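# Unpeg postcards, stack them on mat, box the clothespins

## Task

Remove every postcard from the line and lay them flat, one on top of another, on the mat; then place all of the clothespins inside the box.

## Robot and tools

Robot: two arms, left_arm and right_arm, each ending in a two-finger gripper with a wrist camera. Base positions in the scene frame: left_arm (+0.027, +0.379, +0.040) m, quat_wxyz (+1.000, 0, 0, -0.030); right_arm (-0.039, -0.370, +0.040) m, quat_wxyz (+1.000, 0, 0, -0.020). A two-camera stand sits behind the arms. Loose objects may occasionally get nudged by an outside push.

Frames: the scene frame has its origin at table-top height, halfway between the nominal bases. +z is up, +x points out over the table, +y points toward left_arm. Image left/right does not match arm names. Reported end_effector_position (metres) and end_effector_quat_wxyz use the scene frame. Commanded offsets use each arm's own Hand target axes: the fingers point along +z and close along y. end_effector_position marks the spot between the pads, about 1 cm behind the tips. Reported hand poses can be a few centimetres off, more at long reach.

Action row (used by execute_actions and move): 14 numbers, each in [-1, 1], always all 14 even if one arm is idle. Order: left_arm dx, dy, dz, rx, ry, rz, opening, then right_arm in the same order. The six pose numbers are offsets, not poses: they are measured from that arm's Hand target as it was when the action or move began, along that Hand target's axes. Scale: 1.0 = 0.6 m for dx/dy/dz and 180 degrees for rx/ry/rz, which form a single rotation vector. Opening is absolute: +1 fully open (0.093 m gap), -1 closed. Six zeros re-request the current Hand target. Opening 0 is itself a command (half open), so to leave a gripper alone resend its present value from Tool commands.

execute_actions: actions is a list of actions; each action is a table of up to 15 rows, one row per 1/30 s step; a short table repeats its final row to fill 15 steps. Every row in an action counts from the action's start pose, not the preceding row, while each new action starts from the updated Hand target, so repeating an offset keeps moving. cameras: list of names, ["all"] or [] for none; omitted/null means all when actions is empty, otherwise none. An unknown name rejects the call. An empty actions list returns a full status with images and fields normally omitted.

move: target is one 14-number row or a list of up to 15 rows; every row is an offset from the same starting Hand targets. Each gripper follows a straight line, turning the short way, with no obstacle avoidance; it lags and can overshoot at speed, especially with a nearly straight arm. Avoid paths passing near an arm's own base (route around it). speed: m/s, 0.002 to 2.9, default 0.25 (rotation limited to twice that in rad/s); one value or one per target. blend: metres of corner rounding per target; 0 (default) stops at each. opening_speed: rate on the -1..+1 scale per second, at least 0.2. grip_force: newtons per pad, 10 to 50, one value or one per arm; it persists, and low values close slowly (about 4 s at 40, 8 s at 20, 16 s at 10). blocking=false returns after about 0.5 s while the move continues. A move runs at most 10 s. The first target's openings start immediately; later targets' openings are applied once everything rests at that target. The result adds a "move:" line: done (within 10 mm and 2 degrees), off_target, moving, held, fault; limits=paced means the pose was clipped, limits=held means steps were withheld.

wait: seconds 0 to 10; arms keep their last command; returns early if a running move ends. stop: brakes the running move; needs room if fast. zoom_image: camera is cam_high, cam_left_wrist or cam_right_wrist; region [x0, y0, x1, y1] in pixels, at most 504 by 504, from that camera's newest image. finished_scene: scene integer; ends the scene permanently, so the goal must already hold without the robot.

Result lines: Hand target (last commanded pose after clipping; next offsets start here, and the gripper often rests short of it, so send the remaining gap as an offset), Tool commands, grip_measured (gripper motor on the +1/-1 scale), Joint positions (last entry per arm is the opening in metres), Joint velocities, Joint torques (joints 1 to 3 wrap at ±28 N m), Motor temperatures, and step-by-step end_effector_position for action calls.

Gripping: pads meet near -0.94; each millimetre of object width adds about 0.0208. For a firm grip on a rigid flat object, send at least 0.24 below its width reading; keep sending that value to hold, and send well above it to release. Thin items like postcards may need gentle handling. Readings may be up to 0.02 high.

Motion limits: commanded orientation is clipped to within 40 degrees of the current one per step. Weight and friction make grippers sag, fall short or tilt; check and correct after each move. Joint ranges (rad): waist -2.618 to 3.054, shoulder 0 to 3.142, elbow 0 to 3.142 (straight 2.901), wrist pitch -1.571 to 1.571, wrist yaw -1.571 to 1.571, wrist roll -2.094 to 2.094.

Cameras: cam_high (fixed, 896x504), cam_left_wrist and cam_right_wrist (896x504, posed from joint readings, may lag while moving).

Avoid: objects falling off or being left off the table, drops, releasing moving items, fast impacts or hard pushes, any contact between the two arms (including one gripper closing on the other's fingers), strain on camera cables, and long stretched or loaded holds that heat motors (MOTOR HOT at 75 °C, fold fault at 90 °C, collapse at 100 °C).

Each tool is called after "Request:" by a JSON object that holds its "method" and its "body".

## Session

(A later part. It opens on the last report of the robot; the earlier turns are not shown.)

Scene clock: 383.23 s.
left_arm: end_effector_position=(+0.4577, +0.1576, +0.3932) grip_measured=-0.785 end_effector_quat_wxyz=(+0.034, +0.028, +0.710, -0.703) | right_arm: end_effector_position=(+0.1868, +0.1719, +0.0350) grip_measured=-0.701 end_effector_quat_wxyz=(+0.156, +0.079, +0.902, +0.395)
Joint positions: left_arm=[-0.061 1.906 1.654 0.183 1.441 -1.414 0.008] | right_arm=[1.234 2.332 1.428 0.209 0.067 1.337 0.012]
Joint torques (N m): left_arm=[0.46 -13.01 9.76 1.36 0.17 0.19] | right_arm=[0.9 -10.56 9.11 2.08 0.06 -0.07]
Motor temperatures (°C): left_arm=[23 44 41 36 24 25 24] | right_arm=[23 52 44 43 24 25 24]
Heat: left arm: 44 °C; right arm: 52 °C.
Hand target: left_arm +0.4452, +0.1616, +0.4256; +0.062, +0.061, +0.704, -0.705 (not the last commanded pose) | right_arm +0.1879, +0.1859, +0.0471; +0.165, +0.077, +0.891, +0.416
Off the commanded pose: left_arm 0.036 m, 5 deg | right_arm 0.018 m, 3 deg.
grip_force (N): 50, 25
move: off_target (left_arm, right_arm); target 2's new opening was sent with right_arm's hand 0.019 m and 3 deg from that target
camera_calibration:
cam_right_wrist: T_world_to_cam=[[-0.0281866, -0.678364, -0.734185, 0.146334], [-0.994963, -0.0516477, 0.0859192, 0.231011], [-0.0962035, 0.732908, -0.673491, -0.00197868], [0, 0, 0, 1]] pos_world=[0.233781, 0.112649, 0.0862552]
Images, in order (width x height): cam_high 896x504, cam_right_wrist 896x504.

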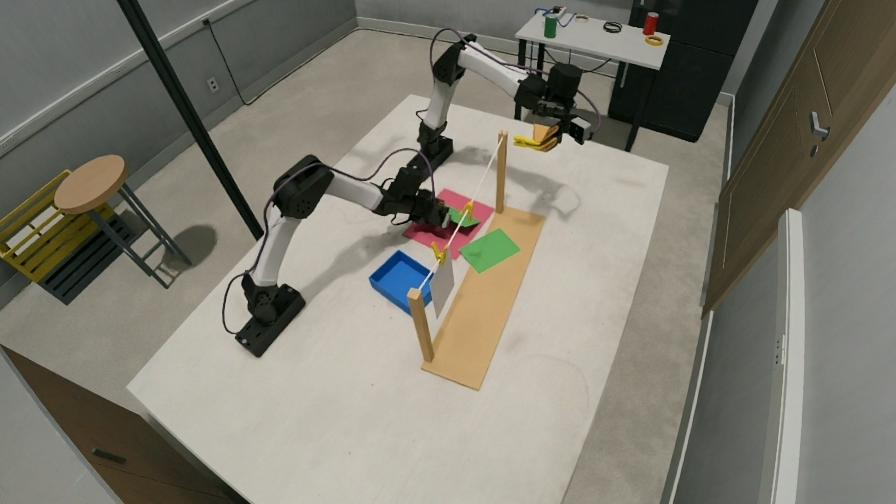

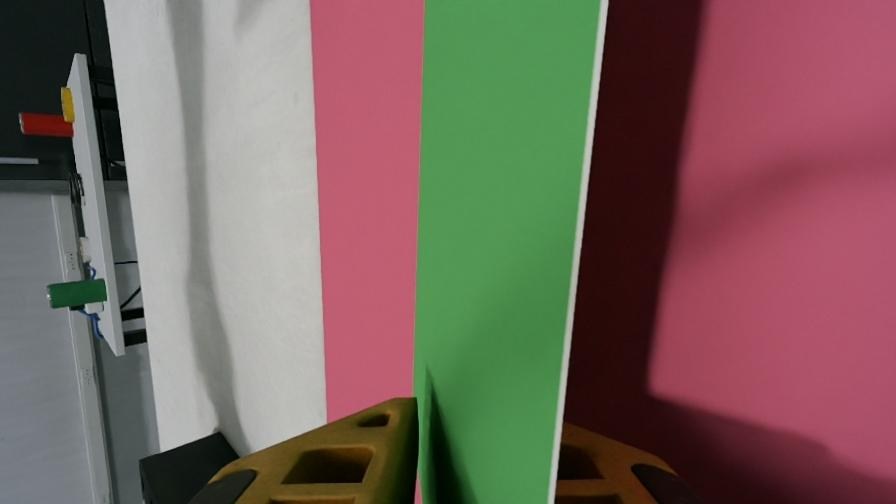

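Request:
{"method": "move", "body": {"target": [[0,0,0,0,0,0,-1,-0.01,-0.0967,-0.119,0,0,0,-0.7],[0,0,0,0,0,0,-1,-0.126,0.0303,-0.3285,0,0,0,-0.7],[0,0,0,0,0,0,-1,-0.3675,-0.2025,-0.7257,0,0,0,-0.7]], "speed": [0.08,0.3,0.3], "blend": [0,0.05,0], "cameras": ["cam_high","cam_right_wrist"]}}

Request:
{"method": "zoom_image", "body": {"camera": "cam_high", "region": [360, 110, 570, 310]}}

Scene clock: 396.03 s.
left_arm: end_effector_position=(+0.4577, +0.1576, +0.3932) grip_measured=-0.785 end_effector_quat_wxyz=(+0.034, +0.028, +0.710, -0.703) | right_arm: end_effector_position=(+0.2327, -0.2630, +0.2550) grip_measured=-0.700 end_effector_quat_wxyz=(+0.150, +0.088, +0.894, +0.412)
Joint positions: left_arm=[-0.061 1.906 1.654 0.183 1.441 -1.414 0.008] | right_arm=[-0.021 1.229 1.078 -0.969 -0.819 0.333 0.012]
Joint torques (N m): left_arm=[0.47 -12.94 9.78 1.37 0.17 0.18] | right_arm=[-0.8 -2.85 9.84 1.18 -0.56 -0.23]
Heat: left arm: 46 °C; right arm: 52 °C.
Hand target: left_arm +0.4452, +0.1616, +0.4256; +0.062, +0.061, +0.704, -0.705 | right_arm +0.2382, -0.2641, +0.2662; +0.165, +0.077, +0.891, +0.416
Off the commanded pose: left_arm 0.035 m, 5 deg | right_arm 0.013 m, 2 deg.
grip_force (N): 50, 25
move: off_target (left_arm, right_arm)
camera_calibration:
cam_right_wrist: T_world_to_cam=[[-0.0431674, -0.647831, -0.76056, 0.0324328], [-0.994148, -0.0475999, 0.09697, 0.233277], [-0.0990228, 0.760296, -0.641985, 0.469133], [0, 0, 0, 1]] pos_world=[0.279767, -0.324565, 0.303223]
Images, in order (width x height): cam_high 896x504, cam_right_wrist 896x504.

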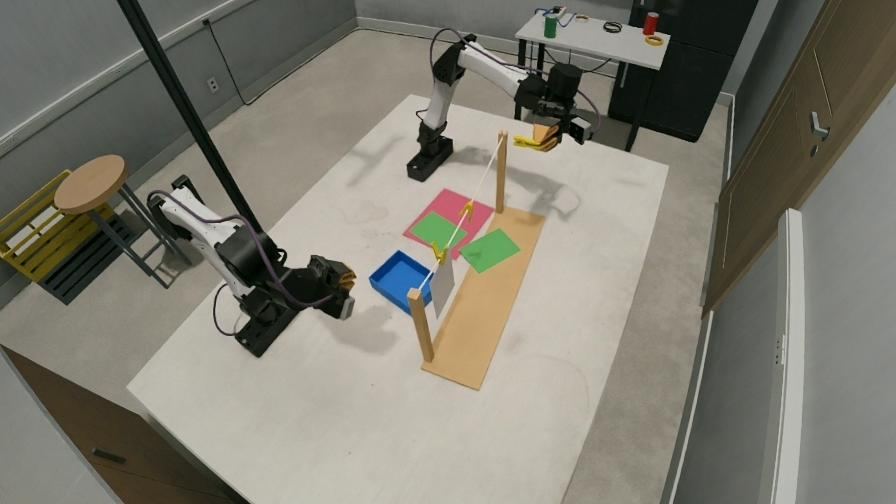

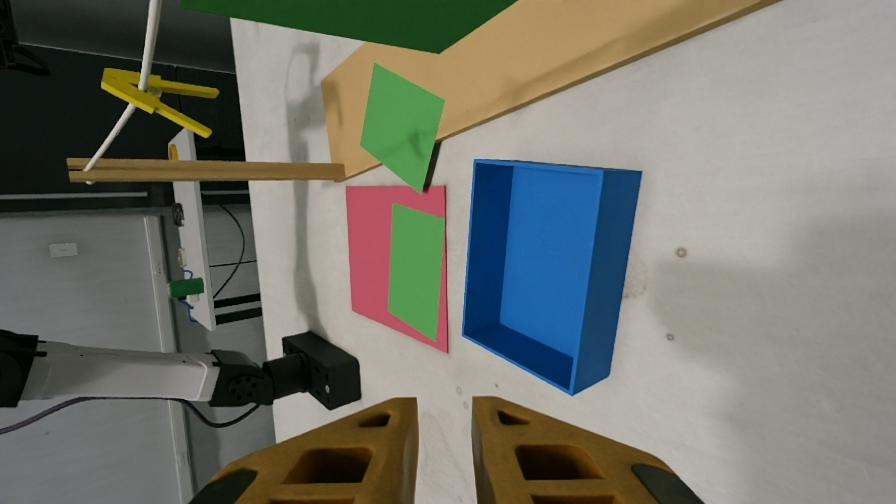

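Scaled by 2.400 from the camera's 896x504 image, which has a finer 1280x720 frame.

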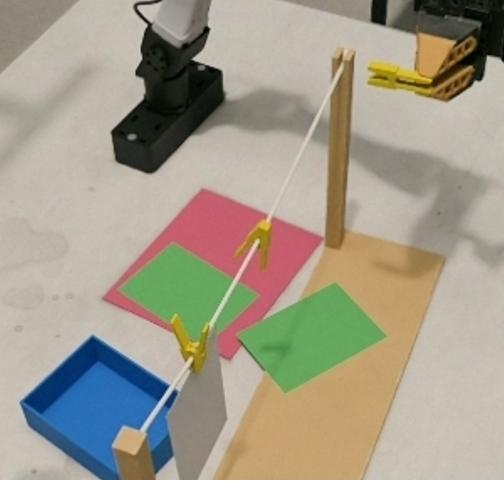

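Request:
{"method": "move", "body": {"target": [[0.1327,-0.064,0.053,-0.098,0.043,0.115,-1,0,0,0,0,0,0,-0.7],[0.3397,0.0525,0.32,-0.2944,0.1295,0.3461,-1,0,0,0,0,0,0,-0.7],[0.4088,0.396,0.4667,-0.2944,0.1295,0.3461,-1,0,0,0,0,0,0,-0.7]], "speed": 0.3, "blend": [0.03,0.05,0], "cameras": ["cam_high","cam_left_wrist"]}}

Scene clock: 431.33 s.
left_arm: end_effector_position=(+0.2415, -0.1117, +0.1444) grip_measured=-0.785 end_effector_quat_wxyz=(+0.273, +0.504, +0.800, -0.176) | right_arm: end_effector_position=(+0.2325, -0.2629, +0.2550) grip_measured=-0.700 end_effector_quat_wxyz=(+0.150, +0.088, +0.894, +0.413)
Joint positions: left_arm=[-1.103 2.042 1.589 -0.456 -0.018 -0.032 0.008] | right_arm=[-0.021 1.229 1.078 -0.97 -0.82 0.333 0.012]
Joint torques (N m): left_arm=[-0.36 -9.25 7.61 1.62 -0.13 -0.08] | right_arm=[-0.79 -2.82 9.84 1.16 -0.56 -0.24]
Motor temperatures (°C): left_arm=[23 49 41 36 24 25 25] | right_arm=[23 42 42 39 24 25 24]
Heat: left arm: 49 °C; right arm: 42 °C.
Hand target: left_arm +0.2454, -0.1192, +0.1495; +0.290, +0.498, +0.797, -0.181 | right_arm +0.2382, -0.2641, +0.2662; +0.165, +0.077, +0.891, +0.416
Off the commanded pose: left_arm 0.010 m, 2 deg | right_arm 0.013 m, 2 deg.
grip_force (N): 50, 25
move: off_target (right_arm)
camera_calibration:
cam_left_wrist: T_world_to_cam=[[-0.913007, -0.407942, 0.00156212, 0.175463], [-0.397214, 0.888112, -0.231252, 0.268803], [0.0929499, -0.211755, -0.972893, 0.180194], [0, 0, 0, 1]] pos_world=[0.250223, -0.128992, 0.237196]
Images, in order (width x height): cam_high 896x504, cam_left_wrist 896x504.

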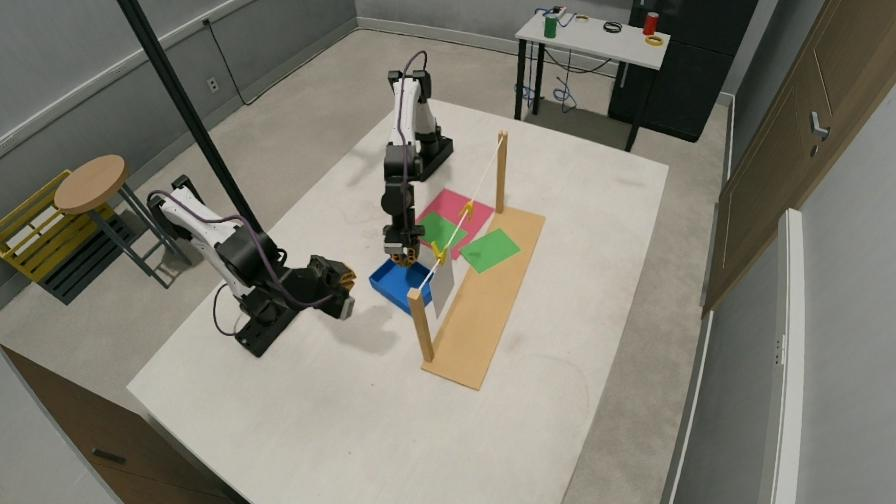

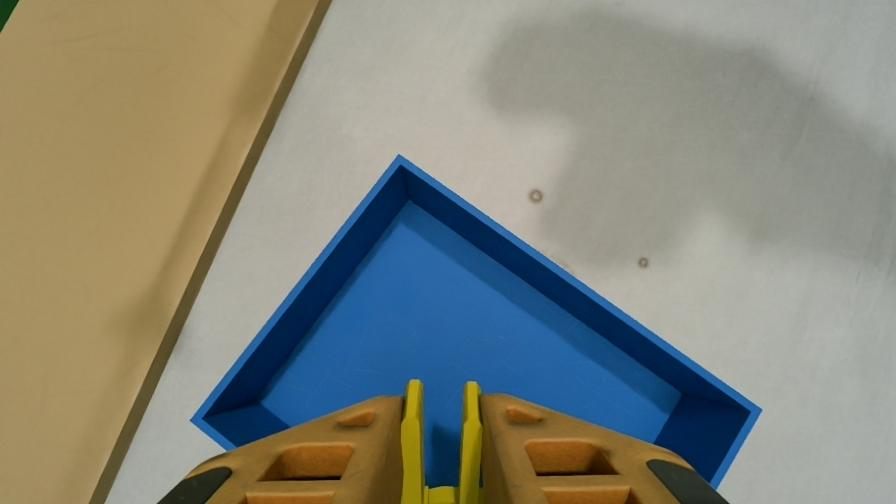

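Request:
{"method": "move", "body": {"target": [[0.0772,0.0038,0.1093,0,0,0,-1,0,0,0,0,0,0,-0.7],[0.0772,0.0038,0.1093,0,0,0,0.0,0,0,0,0,0,0,-0.7],[-0.2,0.0,-0.2,0,0,0,0.0,0,0,0,0,0,0,-0.7]], "speed": 0.15, "opening_speed": 1.0, "cameras": ["cam_high","cam_left_wrist"]}}

Request:
{"method": "zoom_image", "body": {"camera": "cam_high", "region": [360, 160, 570, 340]}}

Scene clock: 479.67 s.
left_arm: end_effector_position=(+0.2494, -0.1297, +0.3150) grip_measured=-0.002 end_effector_quat_wxyz=(+0.285, +0.502, +0.796, -0.183) | right_arm: end_effector_position=(+0.2325, -0.2629, +0.2550) grip_measured=-0.700 end_effector_quat_wxyz=(+0.150, +0.088, +0.894, +0.413)
Joint positions: left_arm=[-1.103 2.364 2.826 -1.342 -0.019 -0.032 0.045] | right_arm=[-0.021 1.229 1.078 -0.97 -0.82 0.333 0.012]
Joint torques (N m): left_arm=[-0.12 -9.47 8.55 1.4 -0.16 -0.02] | right_arm=[-0.79 -2.82 9.85 1.16 -0.56 -0.25]
Motor temperatures (°C): left_arm=[23 44 40 39 24 25 25] | right_arm=[23 38 44 37 24 25 24]
Heat: left arm: 44 °C; right arm: 44 °C.
Hand target: left_arm +0.2518, -0.1325, +0.3185; +0.290, +0.498, +0.797, -0.181 | right_arm +0.2382, -0.2641, +0.2662; +0.165, +0.077, +0.891, +0.416
Off the commanded pose: left_arm 0.005 m, 1 deg | right_arm 0.013 m, 2 deg.
grip_force (N): 50, 25
move: off_target (right_arm)
camera_calibration:
cam_left_wrist: T_world_to_cam=[[-0.912939, -0.408093, 0.00156652, 0.175], [-0.39454, 0.881625, -0.258991, 0.334584], [0.104312, -0.237061, -0.965878, 0.333246], [0, 0, 0, 1]] pos_world=[0.25701, -0.144562, 0.408256]
Images, in order (width x height): cam_high 896x504, cam_left_wrist 896x504.

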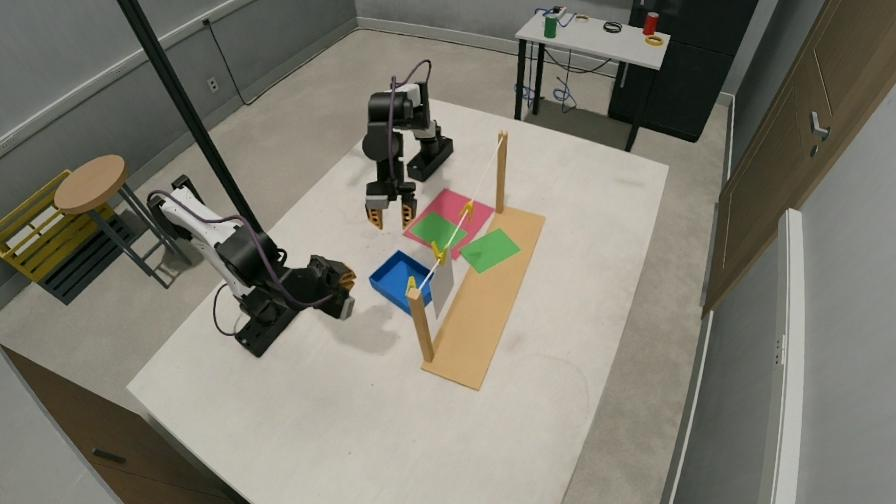

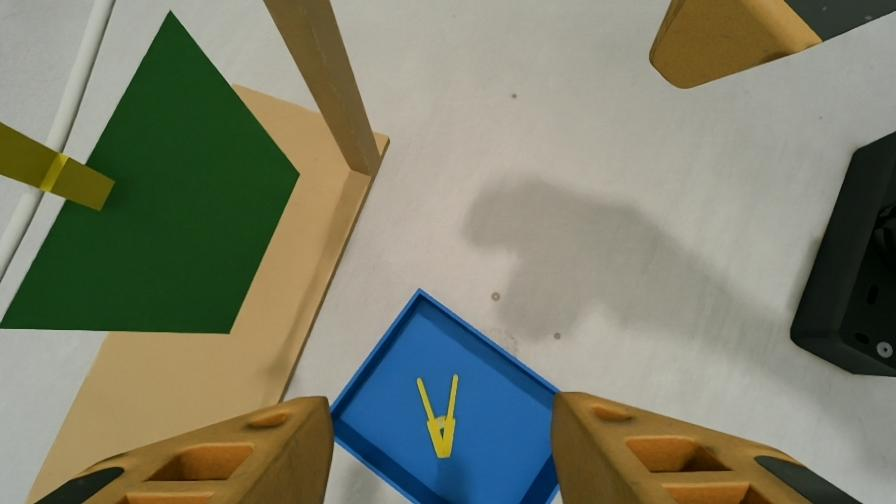

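Scaled by 2.400 from the camera's 896x504 image, which has a finer 1280x720 frame.

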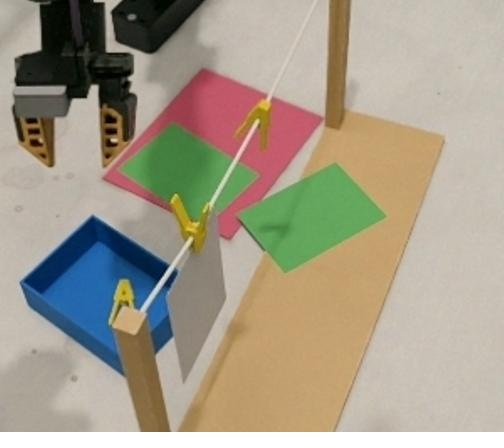

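Request:
{"method": "move", "body": {"target": [[0.187,0.109,-0.019,-0.3563,-0.3214,-0.1126,-1,0,0,0,0,0,0,-0.7],[0.1667,0.221,-0.0157,-0.3563,-0.3214,-0.1126,-1,0,0,0,0,0,0,-0.7],[0.1727,0.2615,0.0222,-0.3563,-0.3214,-0.1126,-1,0,0,0,0,0,0,-0.7],[0.1587,0.2945,0.0305,-0.3563,-0.3214,-0.1126,-1,0,0,0,0,0,0,-0.7],[0.1318,0.3243,0.0212,-0.3563,-0.3214,-0.1126,-1,0,0,0,0,0,0,-0.7],[0.1188,0.3303,0.0103,-0.3563,-0.3214,-0.1126,-1,0,0,0,0,0,0,-0.7]], "speed": [0.3,0.12,0.08,0.08,0.08,0.08], "blend": [0.02,0.01,0.01,0.01,0.01,0], "cameras": ["cam_high","cam_left_wrist"]}}

Request:
{"method": "zoom_image", "body": {"camera": "cam_high", "region": [400, 160, 530, 290]}}

Scene clock: 507.67 s.
left_arm: end_effector_position=(+0.4053, +0.0014, +0.2479) grip_measured=-0.989 end_effector_quat_wxyz=(+0.781, +0.021, +0.624, +0.025) | right_arm: end_effector_position=(+0.2325, -0.2629, +0.2550) grip_measured=-0.700 end_effector_quat_wxyz=(+0.150, +0.088, +0.894, +0.413)
Joint positions: left_arm=[-0.993 2.258 1.235 1.451 -1.009 0.436 0] | right_arm=[-0.021 1.229 1.078 -0.97 -0.82 0.333 0.012]
Joint torques (N m): left_arm=[0.57 -10.76 8.16 1.54 0.32 -0.09] | right_arm=[-0.79 -2.84 9.84 1.16 -0.56 -0.24]
Heat: left arm: 42 °C; right arm: 44 °C.
Hand target: left_arm +0.4078, +0.0000, +0.2682; +0.794, -0.001, +0.608, +0.000 | right_arm +0.2382, -0.2641, +0.2662; +0.165, +0.077, +0.891, +0.416
Off the commanded pose: left_arm 0.020 m, 4 deg | right_arm 0.013 m, 2 deg.
grip_force (N): 50, 25
move: off_target (left_arm, right_arm); blend cut to 0.0054 m at target 5
camera_calibration:
cam_left_wrist: T_world_to_cam=[[0.00585064, -0.996075, -0.0883194, 0.0215892], [-0.204529, 0.0852618, -0.97514, 0.364902], [0.978843, 0.0237691, -0.203227, -0.260591], [0, 0, 0, 1]] pos_world=[0.329584, -0.00341376, 0.304778]
Images, in order (width x height): cam_high 896x504, cam_left_wrist 896x504.

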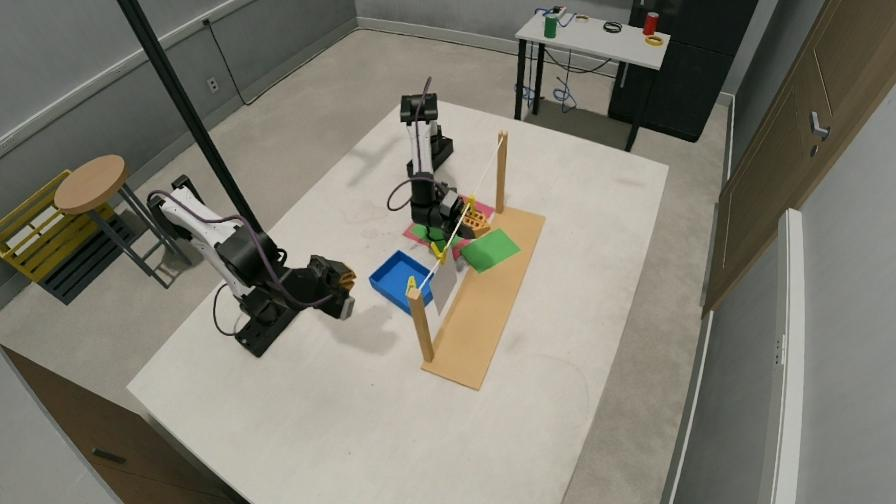

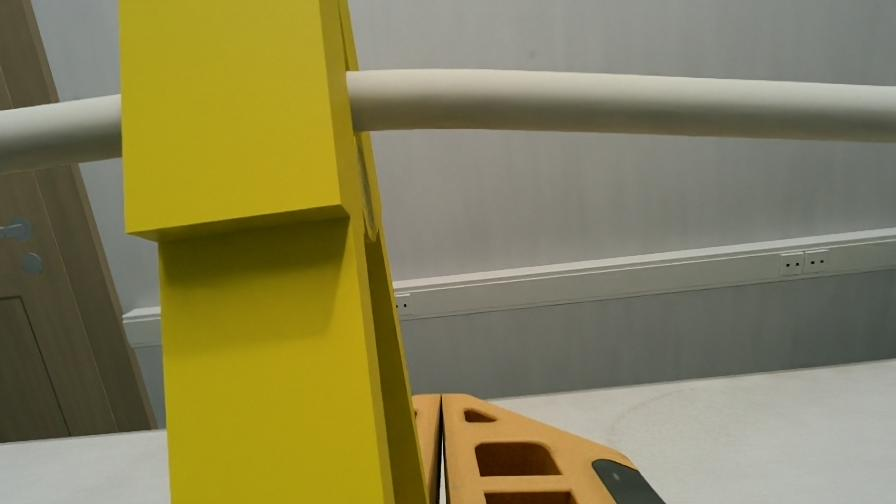

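Scaled by 3.877 from the camera's 896x504 image, which has a finer 1280x720 frame.

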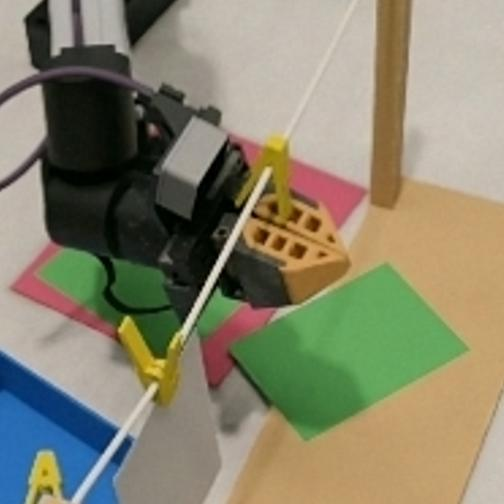

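Request:
{"method": "move", "body": {"target": [[0.0233,0,-0.0288,0,0,0,-1,0,0,0,0,0,0,-0.7],[-0.0152,0,-0.1392,0,0,0,-1,0,0,0,0,0,0,-0.7],[-0.0152,0.0367,-0.1392,0,0,0,-1,0,0,0,0,0,0,-0.7],[0.009,0.0367,-0.0818,0,0,0,-1,0,0,0,0,0,0,-0.7],[0.0152,0.0367,-0.0457,0,0,0,-1,0,0,0,0,0,0,-0.7],[0.0032,0.0367,-0.0078,0,0,0,-1,0,0,0,0,0,0,-0.7],[-0.0153,0.0367,0.0075,0,0,0,-1,0,0,0,0,0,0,-0.7]], "speed": 0.1, "blend": [0.01,0.005,0.005,0.01,0.01,0.005,0], "cameras": ["cam_high","cam_left_wrist"]}}

Request:
{"method": "zoom_image", "body": {"camera": "cam_high", "region": [400, 160, 530, 290]}}

Scene clock: 526.43 s.
left_arm: end_effector_position=(+0.4074, +0.0235, +0.2568) grip_measured=-0.989 end_effector_quat_wxyz=(+0.781, +0.021, +0.624, +0.025) | right_arm: end_effector_position=(+0.2325, -0.2629, +0.2550) grip_measured=-0.700 end_effector_quat_wxyz=(+0.150, +0.088, +0.894, +0.413)
Joint positions: left_arm=[-0.962 2.18 1.146 1.443 -0.983 0.411 0] | right_arm=[-0.021 1.229 1.078 -0.97 -0.82 0.333 0.012]
Joint torques (N m): left_arm=[0.5 -10.59 8.12 1.53 0.32 -0.12] | right_arm=[-0.84 -2.82 9.84 1.16 -0.57 -0.25]
Heat: left arm: 42 °C; right arm: 45 °C.
Hand target: left_arm +0.4097, +0.0220, +0.2782; +0.794, -0.001, +0.608, +0.000 | right_arm +0.2382, -0.2641, +0.2662; +0.165, +0.077, +0.891, +0.416
Off the commanded pose: left_arm 0.022 m, 4 deg | right_arm 0.013 m, 2 deg.
grip_force (N): 50, 25
move: off_target (left_arm, right_arm)
camera_calibration:
cam_left_wrist: T_world_to_cam=[[0.00643756, -0.996175, -0.0871443, 0.0438169], [-0.20555, 0.0839669, -0.975038, 0.372476], [0.978625, 0.0241894, -0.204223, -0.261086], [0, 0, 0, 1]] pos_world=[0.331786, 0.0186891, 0.313677]
Images, in order (width x height): cam_high 896x504, cam_left_wrist 896x504.

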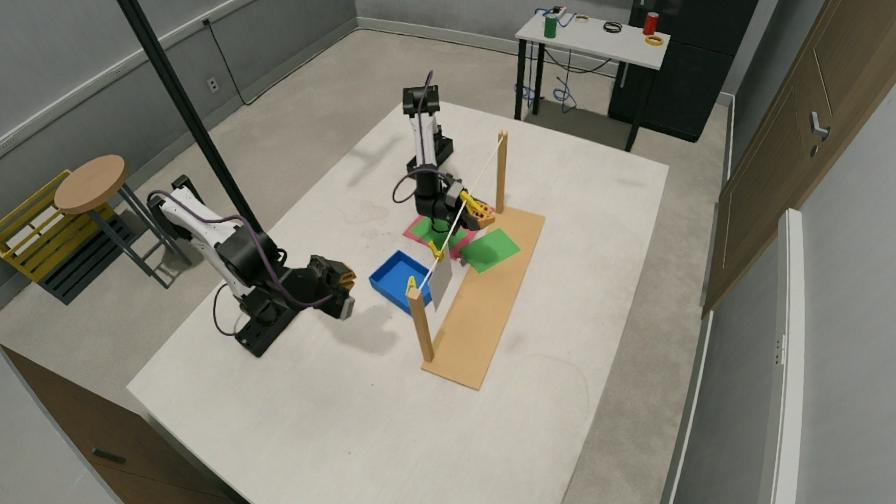

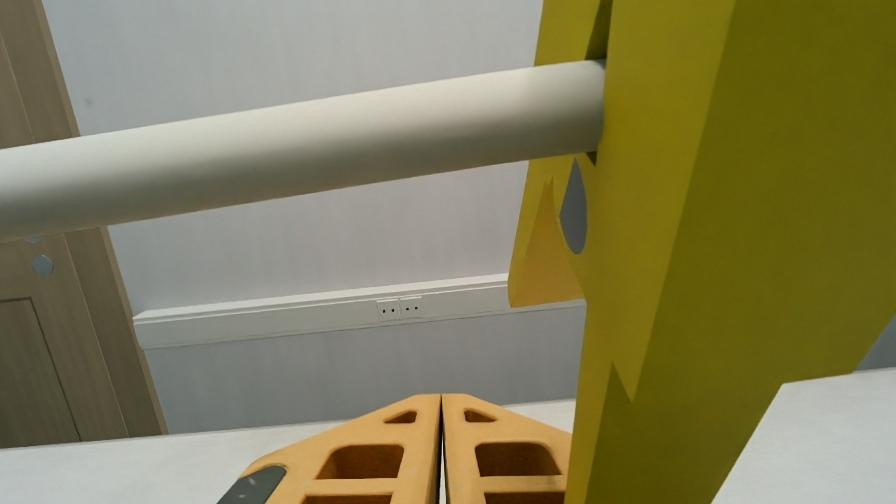

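Scaled by 3.877 from the camera's 896x504 image, which has a finer 1280x720 frame.

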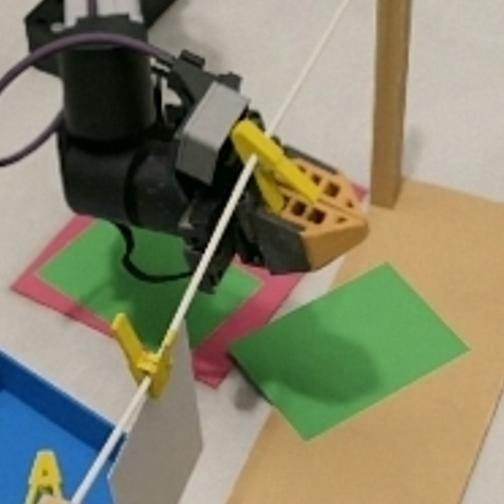

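Request:
{"method": "move", "body": {"target": [-0.04,0,-0.005,0,0,0,-1,0,0,0,0,0,0,-0.7], "speed": 0.06, "cameras": ["cam_high","cam_left_wrist"]}}

Request:
{"method": "zoom_image", "body": {"camera": "cam_high", "region": [430, 170, 520, 250]}}

Scene clock: 533.27 s.
left_arm: end_effector_position=(+0.4053, +0.0216, +0.2642) grip_measured=-0.989 end_effector_quat_wxyz=(+0.779, +0.027, +0.626, +0.026) | right_arm: end_effector_position=(+0.2325, -0.2629, +0.2550) grip_measured=-0.700 end_effector_quat_wxyz=(+0.150, +0.088, +0.894, +0.413)
Joint positions: left_arm=[-0.968 2.152 1.146 1.403 -0.982 0.411 0] | right_arm=[-0.021 1.229 1.078 -0.97 -0.82 0.333 0.012]
Joint torques (N m): left_arm=[-0.68 -13.75 7.91 1.46 0.15 0.03] | right_arm=[-0.8 -2.84 9.83 1.17 -0.55 -0.25]
Heat: left arm: 43 °C; right arm: 45 °C.
Hand target: left_arm +0.4006, +0.0220, +0.3004; +0.794, +0.000, +0.609, +0.000 | right_arm +0.2382, -0.2641, +0.2662; +0.165, +0.077, +0.891, +0.416
Off the commanded pose: left_arm 0.037 m, 5 deg | right_arm 0.013 m, 2 deg.
grip_force (N): 50, 25
move: off_target (left_arm, right_arm)
camera_calibration:
cam_left_wrist: T_world_to_cam=[[-0.000219314, -0.995291, -0.0969354, 0.0479225], [-0.210721, 0.0948048, -0.972938, 0.38074], [0.977546, 0.0202129, -0.209749, -0.255505], [0, 0, 0, 1]] pos_world=[0.330008, 0.0167654, 0.32149]
Images, in order (width x height): cam_high 896x504, cam_left_wrist 896x504.

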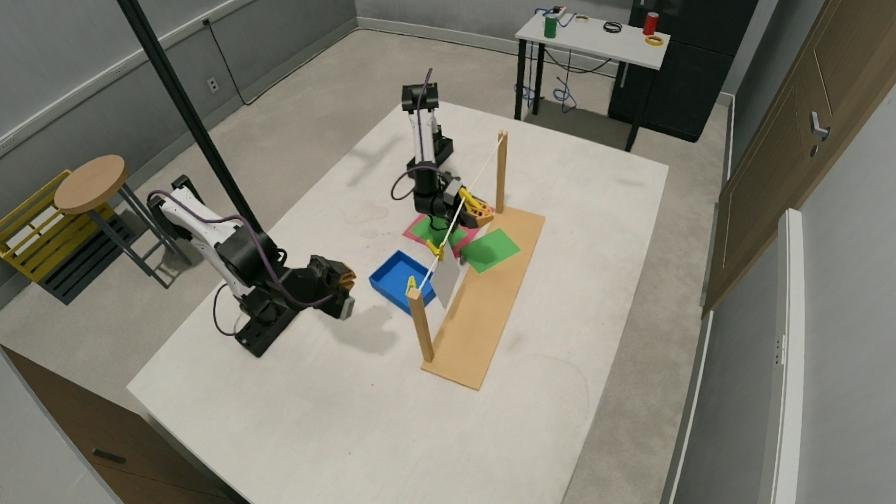

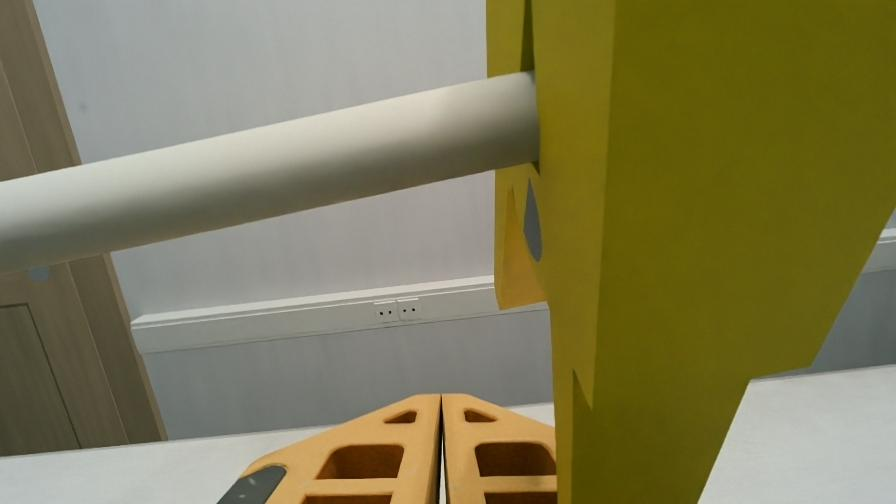

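Scaled by 5.600 from the camera's 896x504 image, which has a finer 1280x720 frame.

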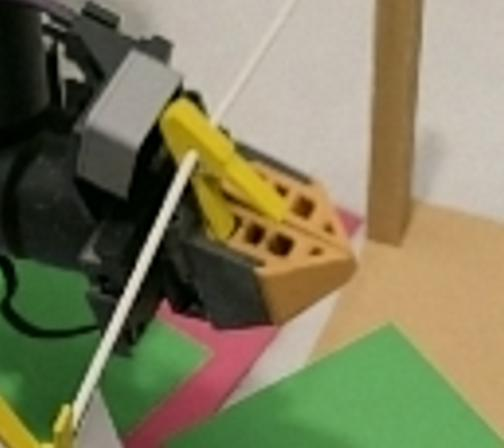

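Request:
{"method": "move", "body": {"target": [[0.087,0,-0.0328,0,0,0,-1,0,0,0,0,0,0,-0.42],[0.0378,0,-0.1838,0,0,0,-1,0,0,0,0,0,0,-0.42],[-0.258,0.08,-0.191,0.072,0.166,-0.166,-1,0,0,0,0,0,0,-0.42],[-0.2008,0.13,0.088,0.192,0.442,-0.442,-1,0.0302,0.1388,0.2925,0.0061,0.0017,0.0928,-0.42],[0.032,-0.0117,0.12,0.2405,0.5531,-0.5531,-1,0.095,0.048,0.4425,0.0061,0.0017,0.0928,-0.42]], "speed": [0.1,0.2,0.35,0.35,0.3], "blend": [0.01,0.03,0.04,0.04,0], "cameras": ["all"]}}

Request:
{"method": "zoom_image", "body": {"camera": "cam_high", "region": [400, 160, 540, 300]}}

Scene clock: 567.80 s.
left_arm: end_effector_position=(+0.4779, +0.0186, +0.3115) grip_measured=-0.989 end_effector_quat_wxyz=(-0.162, -0.173, +0.685, -0.689) | right_arm: end_effector_position=(+0.2790, -0.0424, +0.1162) grip_measured=-0.421 end_effector_quat_wxyz=(+0.096, +0.203, +0.878, +0.423)
Joint positions: left_arm=[-0.343 2.171 1.688 0.486 1.151 -2.053 0] | right_arm=[0.714 1.765 0.923 0.117 -0.345 1.284 0.025]
Joint torques (N m): left_arm=[-0.62 -9.46 5.46 1.77 0.09 0.02] | right_arm=[0.54 -6.94 6.22 2.05 -0.11 0.06]
Heat: left arm: 46 °C; right arm: 45 °C.
Hand target: left_arm +0.4751, +0.0152, +0.3007; -0.171, -0.171, +0.686, -0.687 | right_arm +0.2799, -0.0400, +0.1157; +0.100, +0.206, +0.875, +0.427
Off the commanded pose: left_arm 0.012 m, 1 deg | right_arm 0.003 m, 1 deg.
grip_force (N): 50, 25
move: off_target (left_arm); blend cut to 0 m at target 1
camera_calibration:
cam_left_wrist: T_world_to_cam=[[0.441524, 0.0199209, 0.897028, -0.490024], [-0.824756, 0.402693, 0.397008, 0.303345], [-0.353319, -0.915118, 0.194229, 0.211099], [0, 0, 0, 1]] pos_world=[0.541128, 0.0807874, 0.278133]
cam_right_wrist: T_world_to_cam=[[-0.284279, -0.562318, -0.776521, 0.144464], [-0.955051, 0.095094, 0.280775, 0.277125], [-0.0840423, 0.821435, -0.564076, 0.206248], [0, 0, 0, 1]] pos_world=[0.323071, -0.114538, 0.150709]

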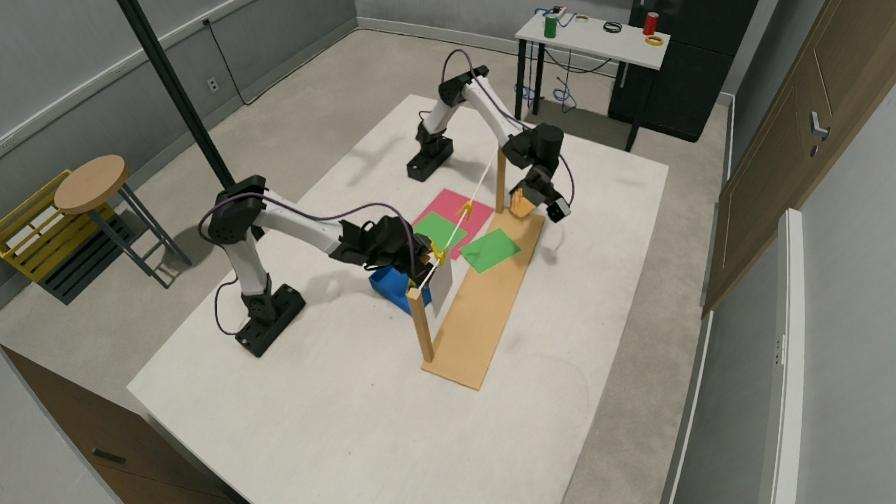

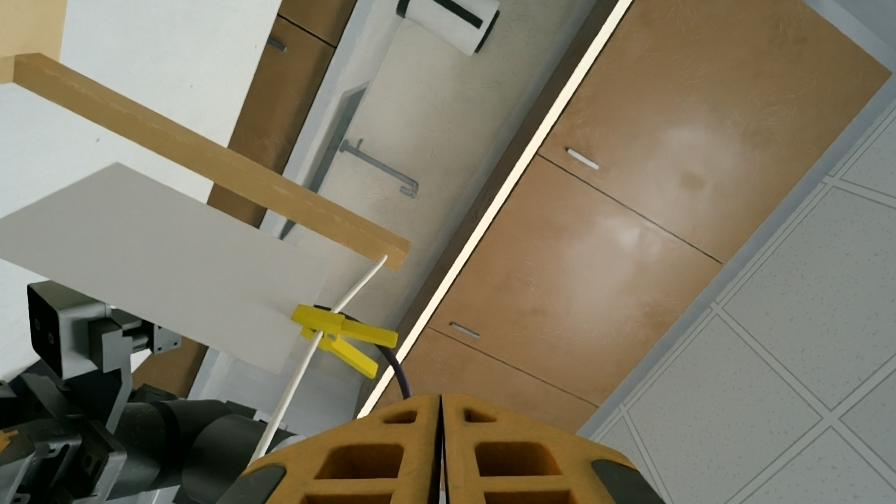

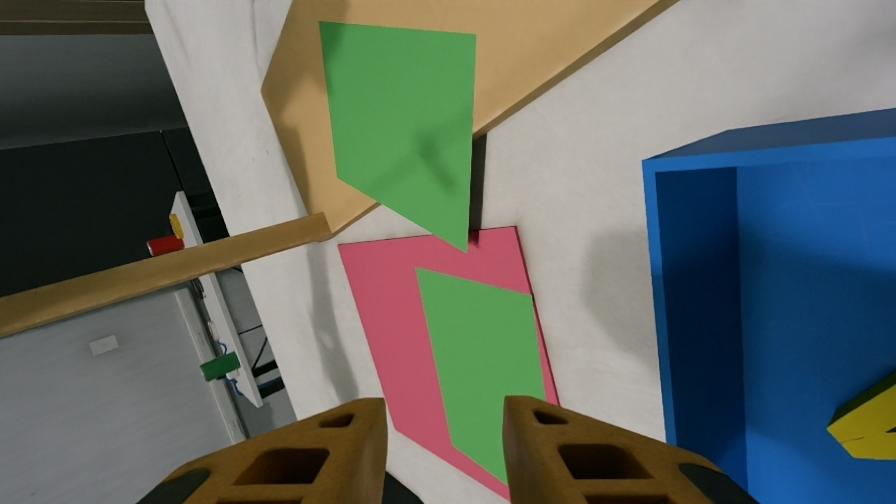

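Scaled by 3.600 from the camera's 896x504 image, which has a finer 1280x720 frame.

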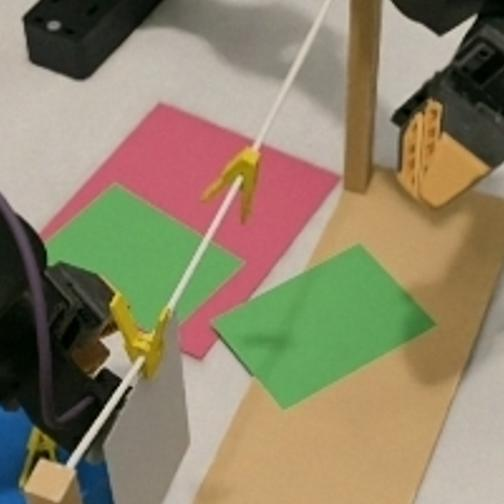

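Request:
{"method": "move", "body": {"target": [[0,0,0,0,0,0,-1,0.0223,0.0152,0.116,0,-0.1029,0.0804,-0.42],[0,0,0,0,0,0,-1,0.0188,-0.0473,0.1958,0,-0.1029,0.0804,-0.42]], "speed": [0.15,0.05], "blend": [0.01,0], "cameras": ["cam_high","cam_right_wrist"]}}

Request:
{"method": "zoom_image", "body": {"camera": "cam_right_wrist", "region": [250, 250, 650, 504]}}

Request:
{"method": "zoom_image", "body": {"camera": "cam_high", "region": [420, 190, 540, 290]}}

Scene clock: 606.33 s.
left_arm: end_effector_position=(+0.4779, +0.0186, +0.3117) grip_measured=-0.989 end_effector_quat_wxyz=(-0.162, -0.173, +0.685, -0.689) | right_arm: end_effector_position=(+0.3066, +0.0352, +0.0402) grip_measured=-0.421 end_effector_quat_wxyz=(+0.191, +0.373, +0.806, +0.419)
Joint positions: left_arm=[-0.343 2.171 1.688 0.487 1.151 -2.053 0] | right_arm=[0.957 2.18 1.087 0.468 0.169 1.696 0.025]
Joint torques (N m): left_arm=[-0.55 -9.48 5.53 1.79 0.09 0.03] | right_arm=[0.25 -6.89 6.42 1.62 0.01 0.05]
Heat: left arm: 47 °C; right arm: 44 °C.
Hand target: left_arm +0.4751, +0.0152, +0.3008; -0.171, -0.171, +0.686, -0.687 | right_arm +0.3031, +0.0323, +0.0210; +0.184, +0.380, +0.815, +0.397
Off the commanded pose: left_arm 0.012 m, 1 deg | right_arm 0.020 m, 3 deg.
grip_force (N): 50, 25
move: off_target (left_arm, right_arm)
camera_calibration:
cam_right_wrist: T_world_to_cam=[[-0.450302, -0.370315, -0.812462, 0.182561], [-0.849021, 0.459258, 0.261238, 0.272929], [0.27639, 0.807433, -0.52121, -0.00974379], [0, 0, 0, 1]] pos_world=[0.316623, -0.0498726, 0.0719455]
Images, in order (width x height): cam_high 896x504, cam_right_wrist 896x504.

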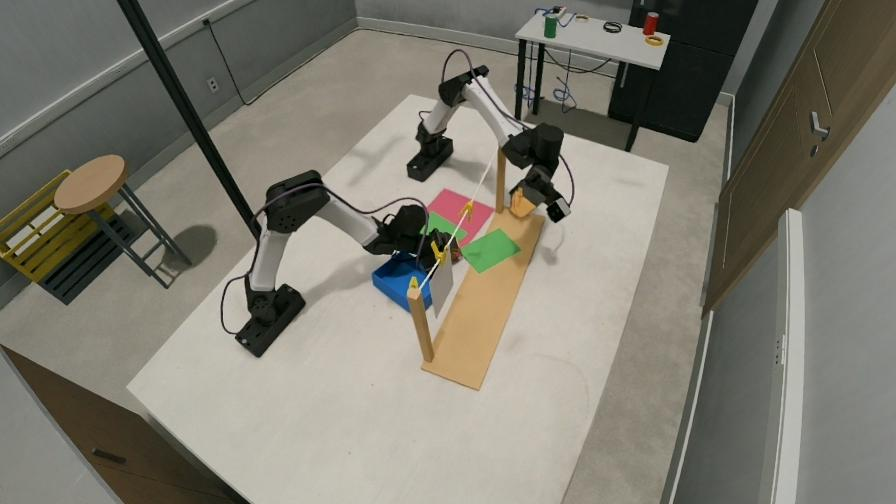

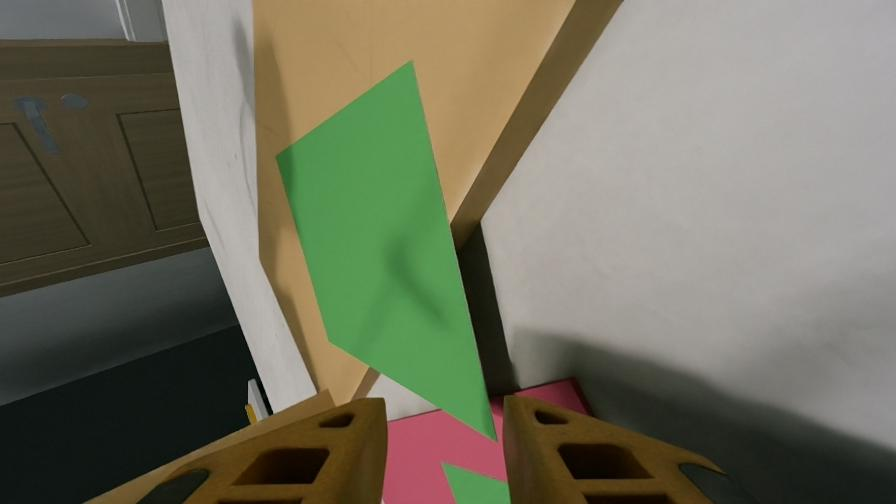

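Scaled by 1.260 from the camera's 896x504 image, which has a finer 1280x720 frame.

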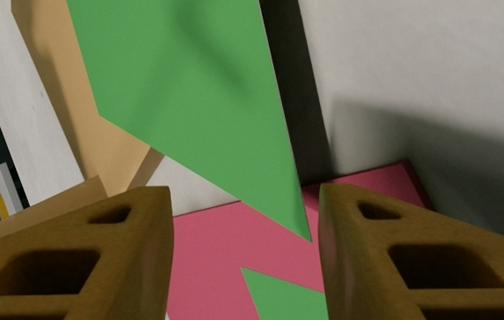

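Scaled by 4.200 from the camera's 896x504 image, which has a finer 1280x720 frame.

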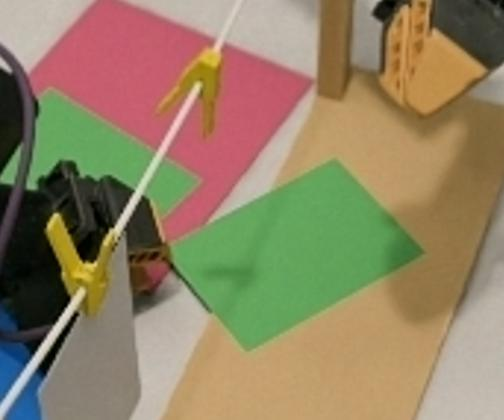

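Request:
{"method": "move", "body": {"target": [[0,0,0,0,0,0,-1,-0.0065,0.0697,-0.084,0.0667,0,0,-0.42],[0,0,0,0,0,0,-1,0,0.0218,0.0117,0.0667,0,0,-0.42]], "speed": [0.1,0.05], "blend": [0.0,0], "cameras": ["cam_high","cam_right_wrist"]}}

Request:
{"method": "zoom_image", "body": {"camera": "cam_right_wrist", "region": [250, 250, 650, 504]}}

Scene clock: 629.97 s.
left_arm: end_effector_position=(+0.4779, +0.0186, +0.3117) grip_measured=-0.989 end_effector_quat_wxyz=(-0.162, -0.173, +0.685, -0.689) | right_arm: end_effector_position=(+0.3022, +0.0323, +0.0196) grip_measured=-0.421 end_effector_quat_wxyz=(+0.142, +0.391, +0.862, +0.290)
Joint positions: left_arm=[-0.343 2.171 1.688 0.487 1.151 -2.053 0] | right_arm=[0.949 2.224 1.339 -0.04 0.133 1.715 0.025]
Joint torques (N m): left_arm=[-0.62 -9.54 5.49 1.75 0.08 0.01] | right_arm=[-0.84 -9.32 8.79 1.74 -0.06 0.05]
Motor temperatures (°C): left_arm=[23 47 35 42 23 25 24] | right_arm=[23 41 44 36 24 25 24]
Heat: left arm: 47 °C; right arm: 44 °C.
Hand target: left_arm +0.4751, +0.0152, +0.3007; -0.171, -0.171, +0.686, -0.687 | right_arm +0.3134, +0.0411, +0.0270; +0.144, +0.397, +0.852, +0.310
Off the commanded pose: left_arm 0.012 m, 1 deg | right_arm 0.016 m, 3 deg.
grip_force (N): 50, 25
move: off_target (left_arm, right_arm)
camera_calibration:
cam_right_wrist: T_world_to_cam=[[-0.599728, -0.524031, -0.604746, 0.208822], [-0.787912, 0.518666, 0.331934, 0.254102], [0.139717, 0.675557, -0.723949, 0.0326026], [0, 0, 0, 1]] pos_world=[0.320891, -0.0443899, 0.0655418]
Images, in order (width x height): cam_high 896x504, cam_right_wrist 896x504.

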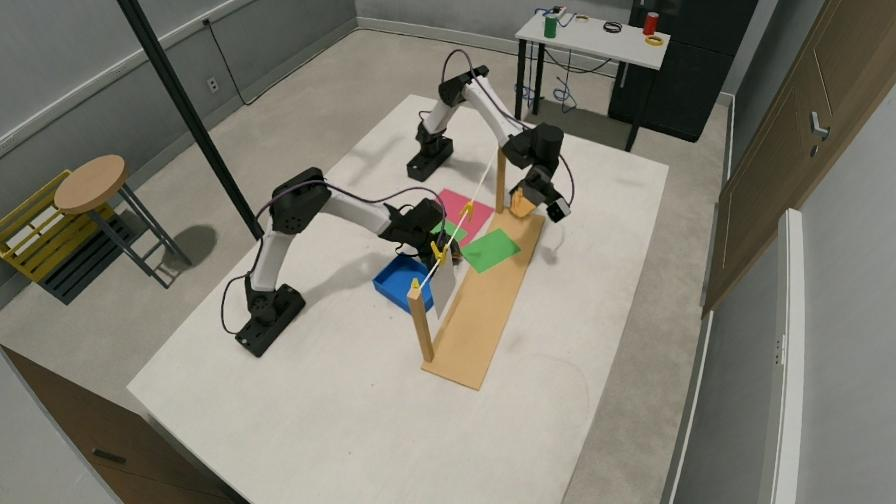

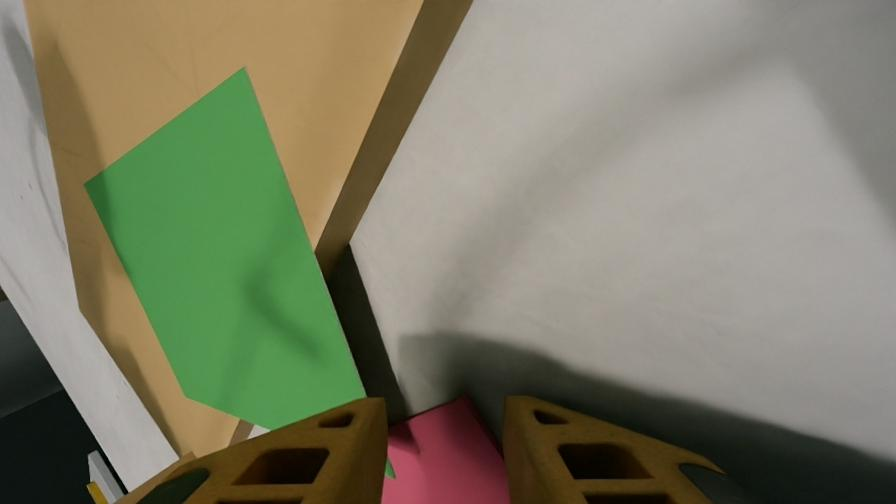

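Scaled by 1.260 from the camera's 896x504 image, which has a finer 1280x720 frame.

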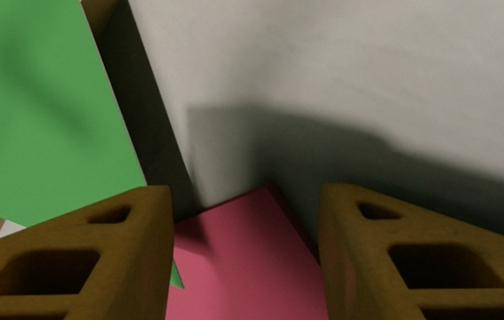

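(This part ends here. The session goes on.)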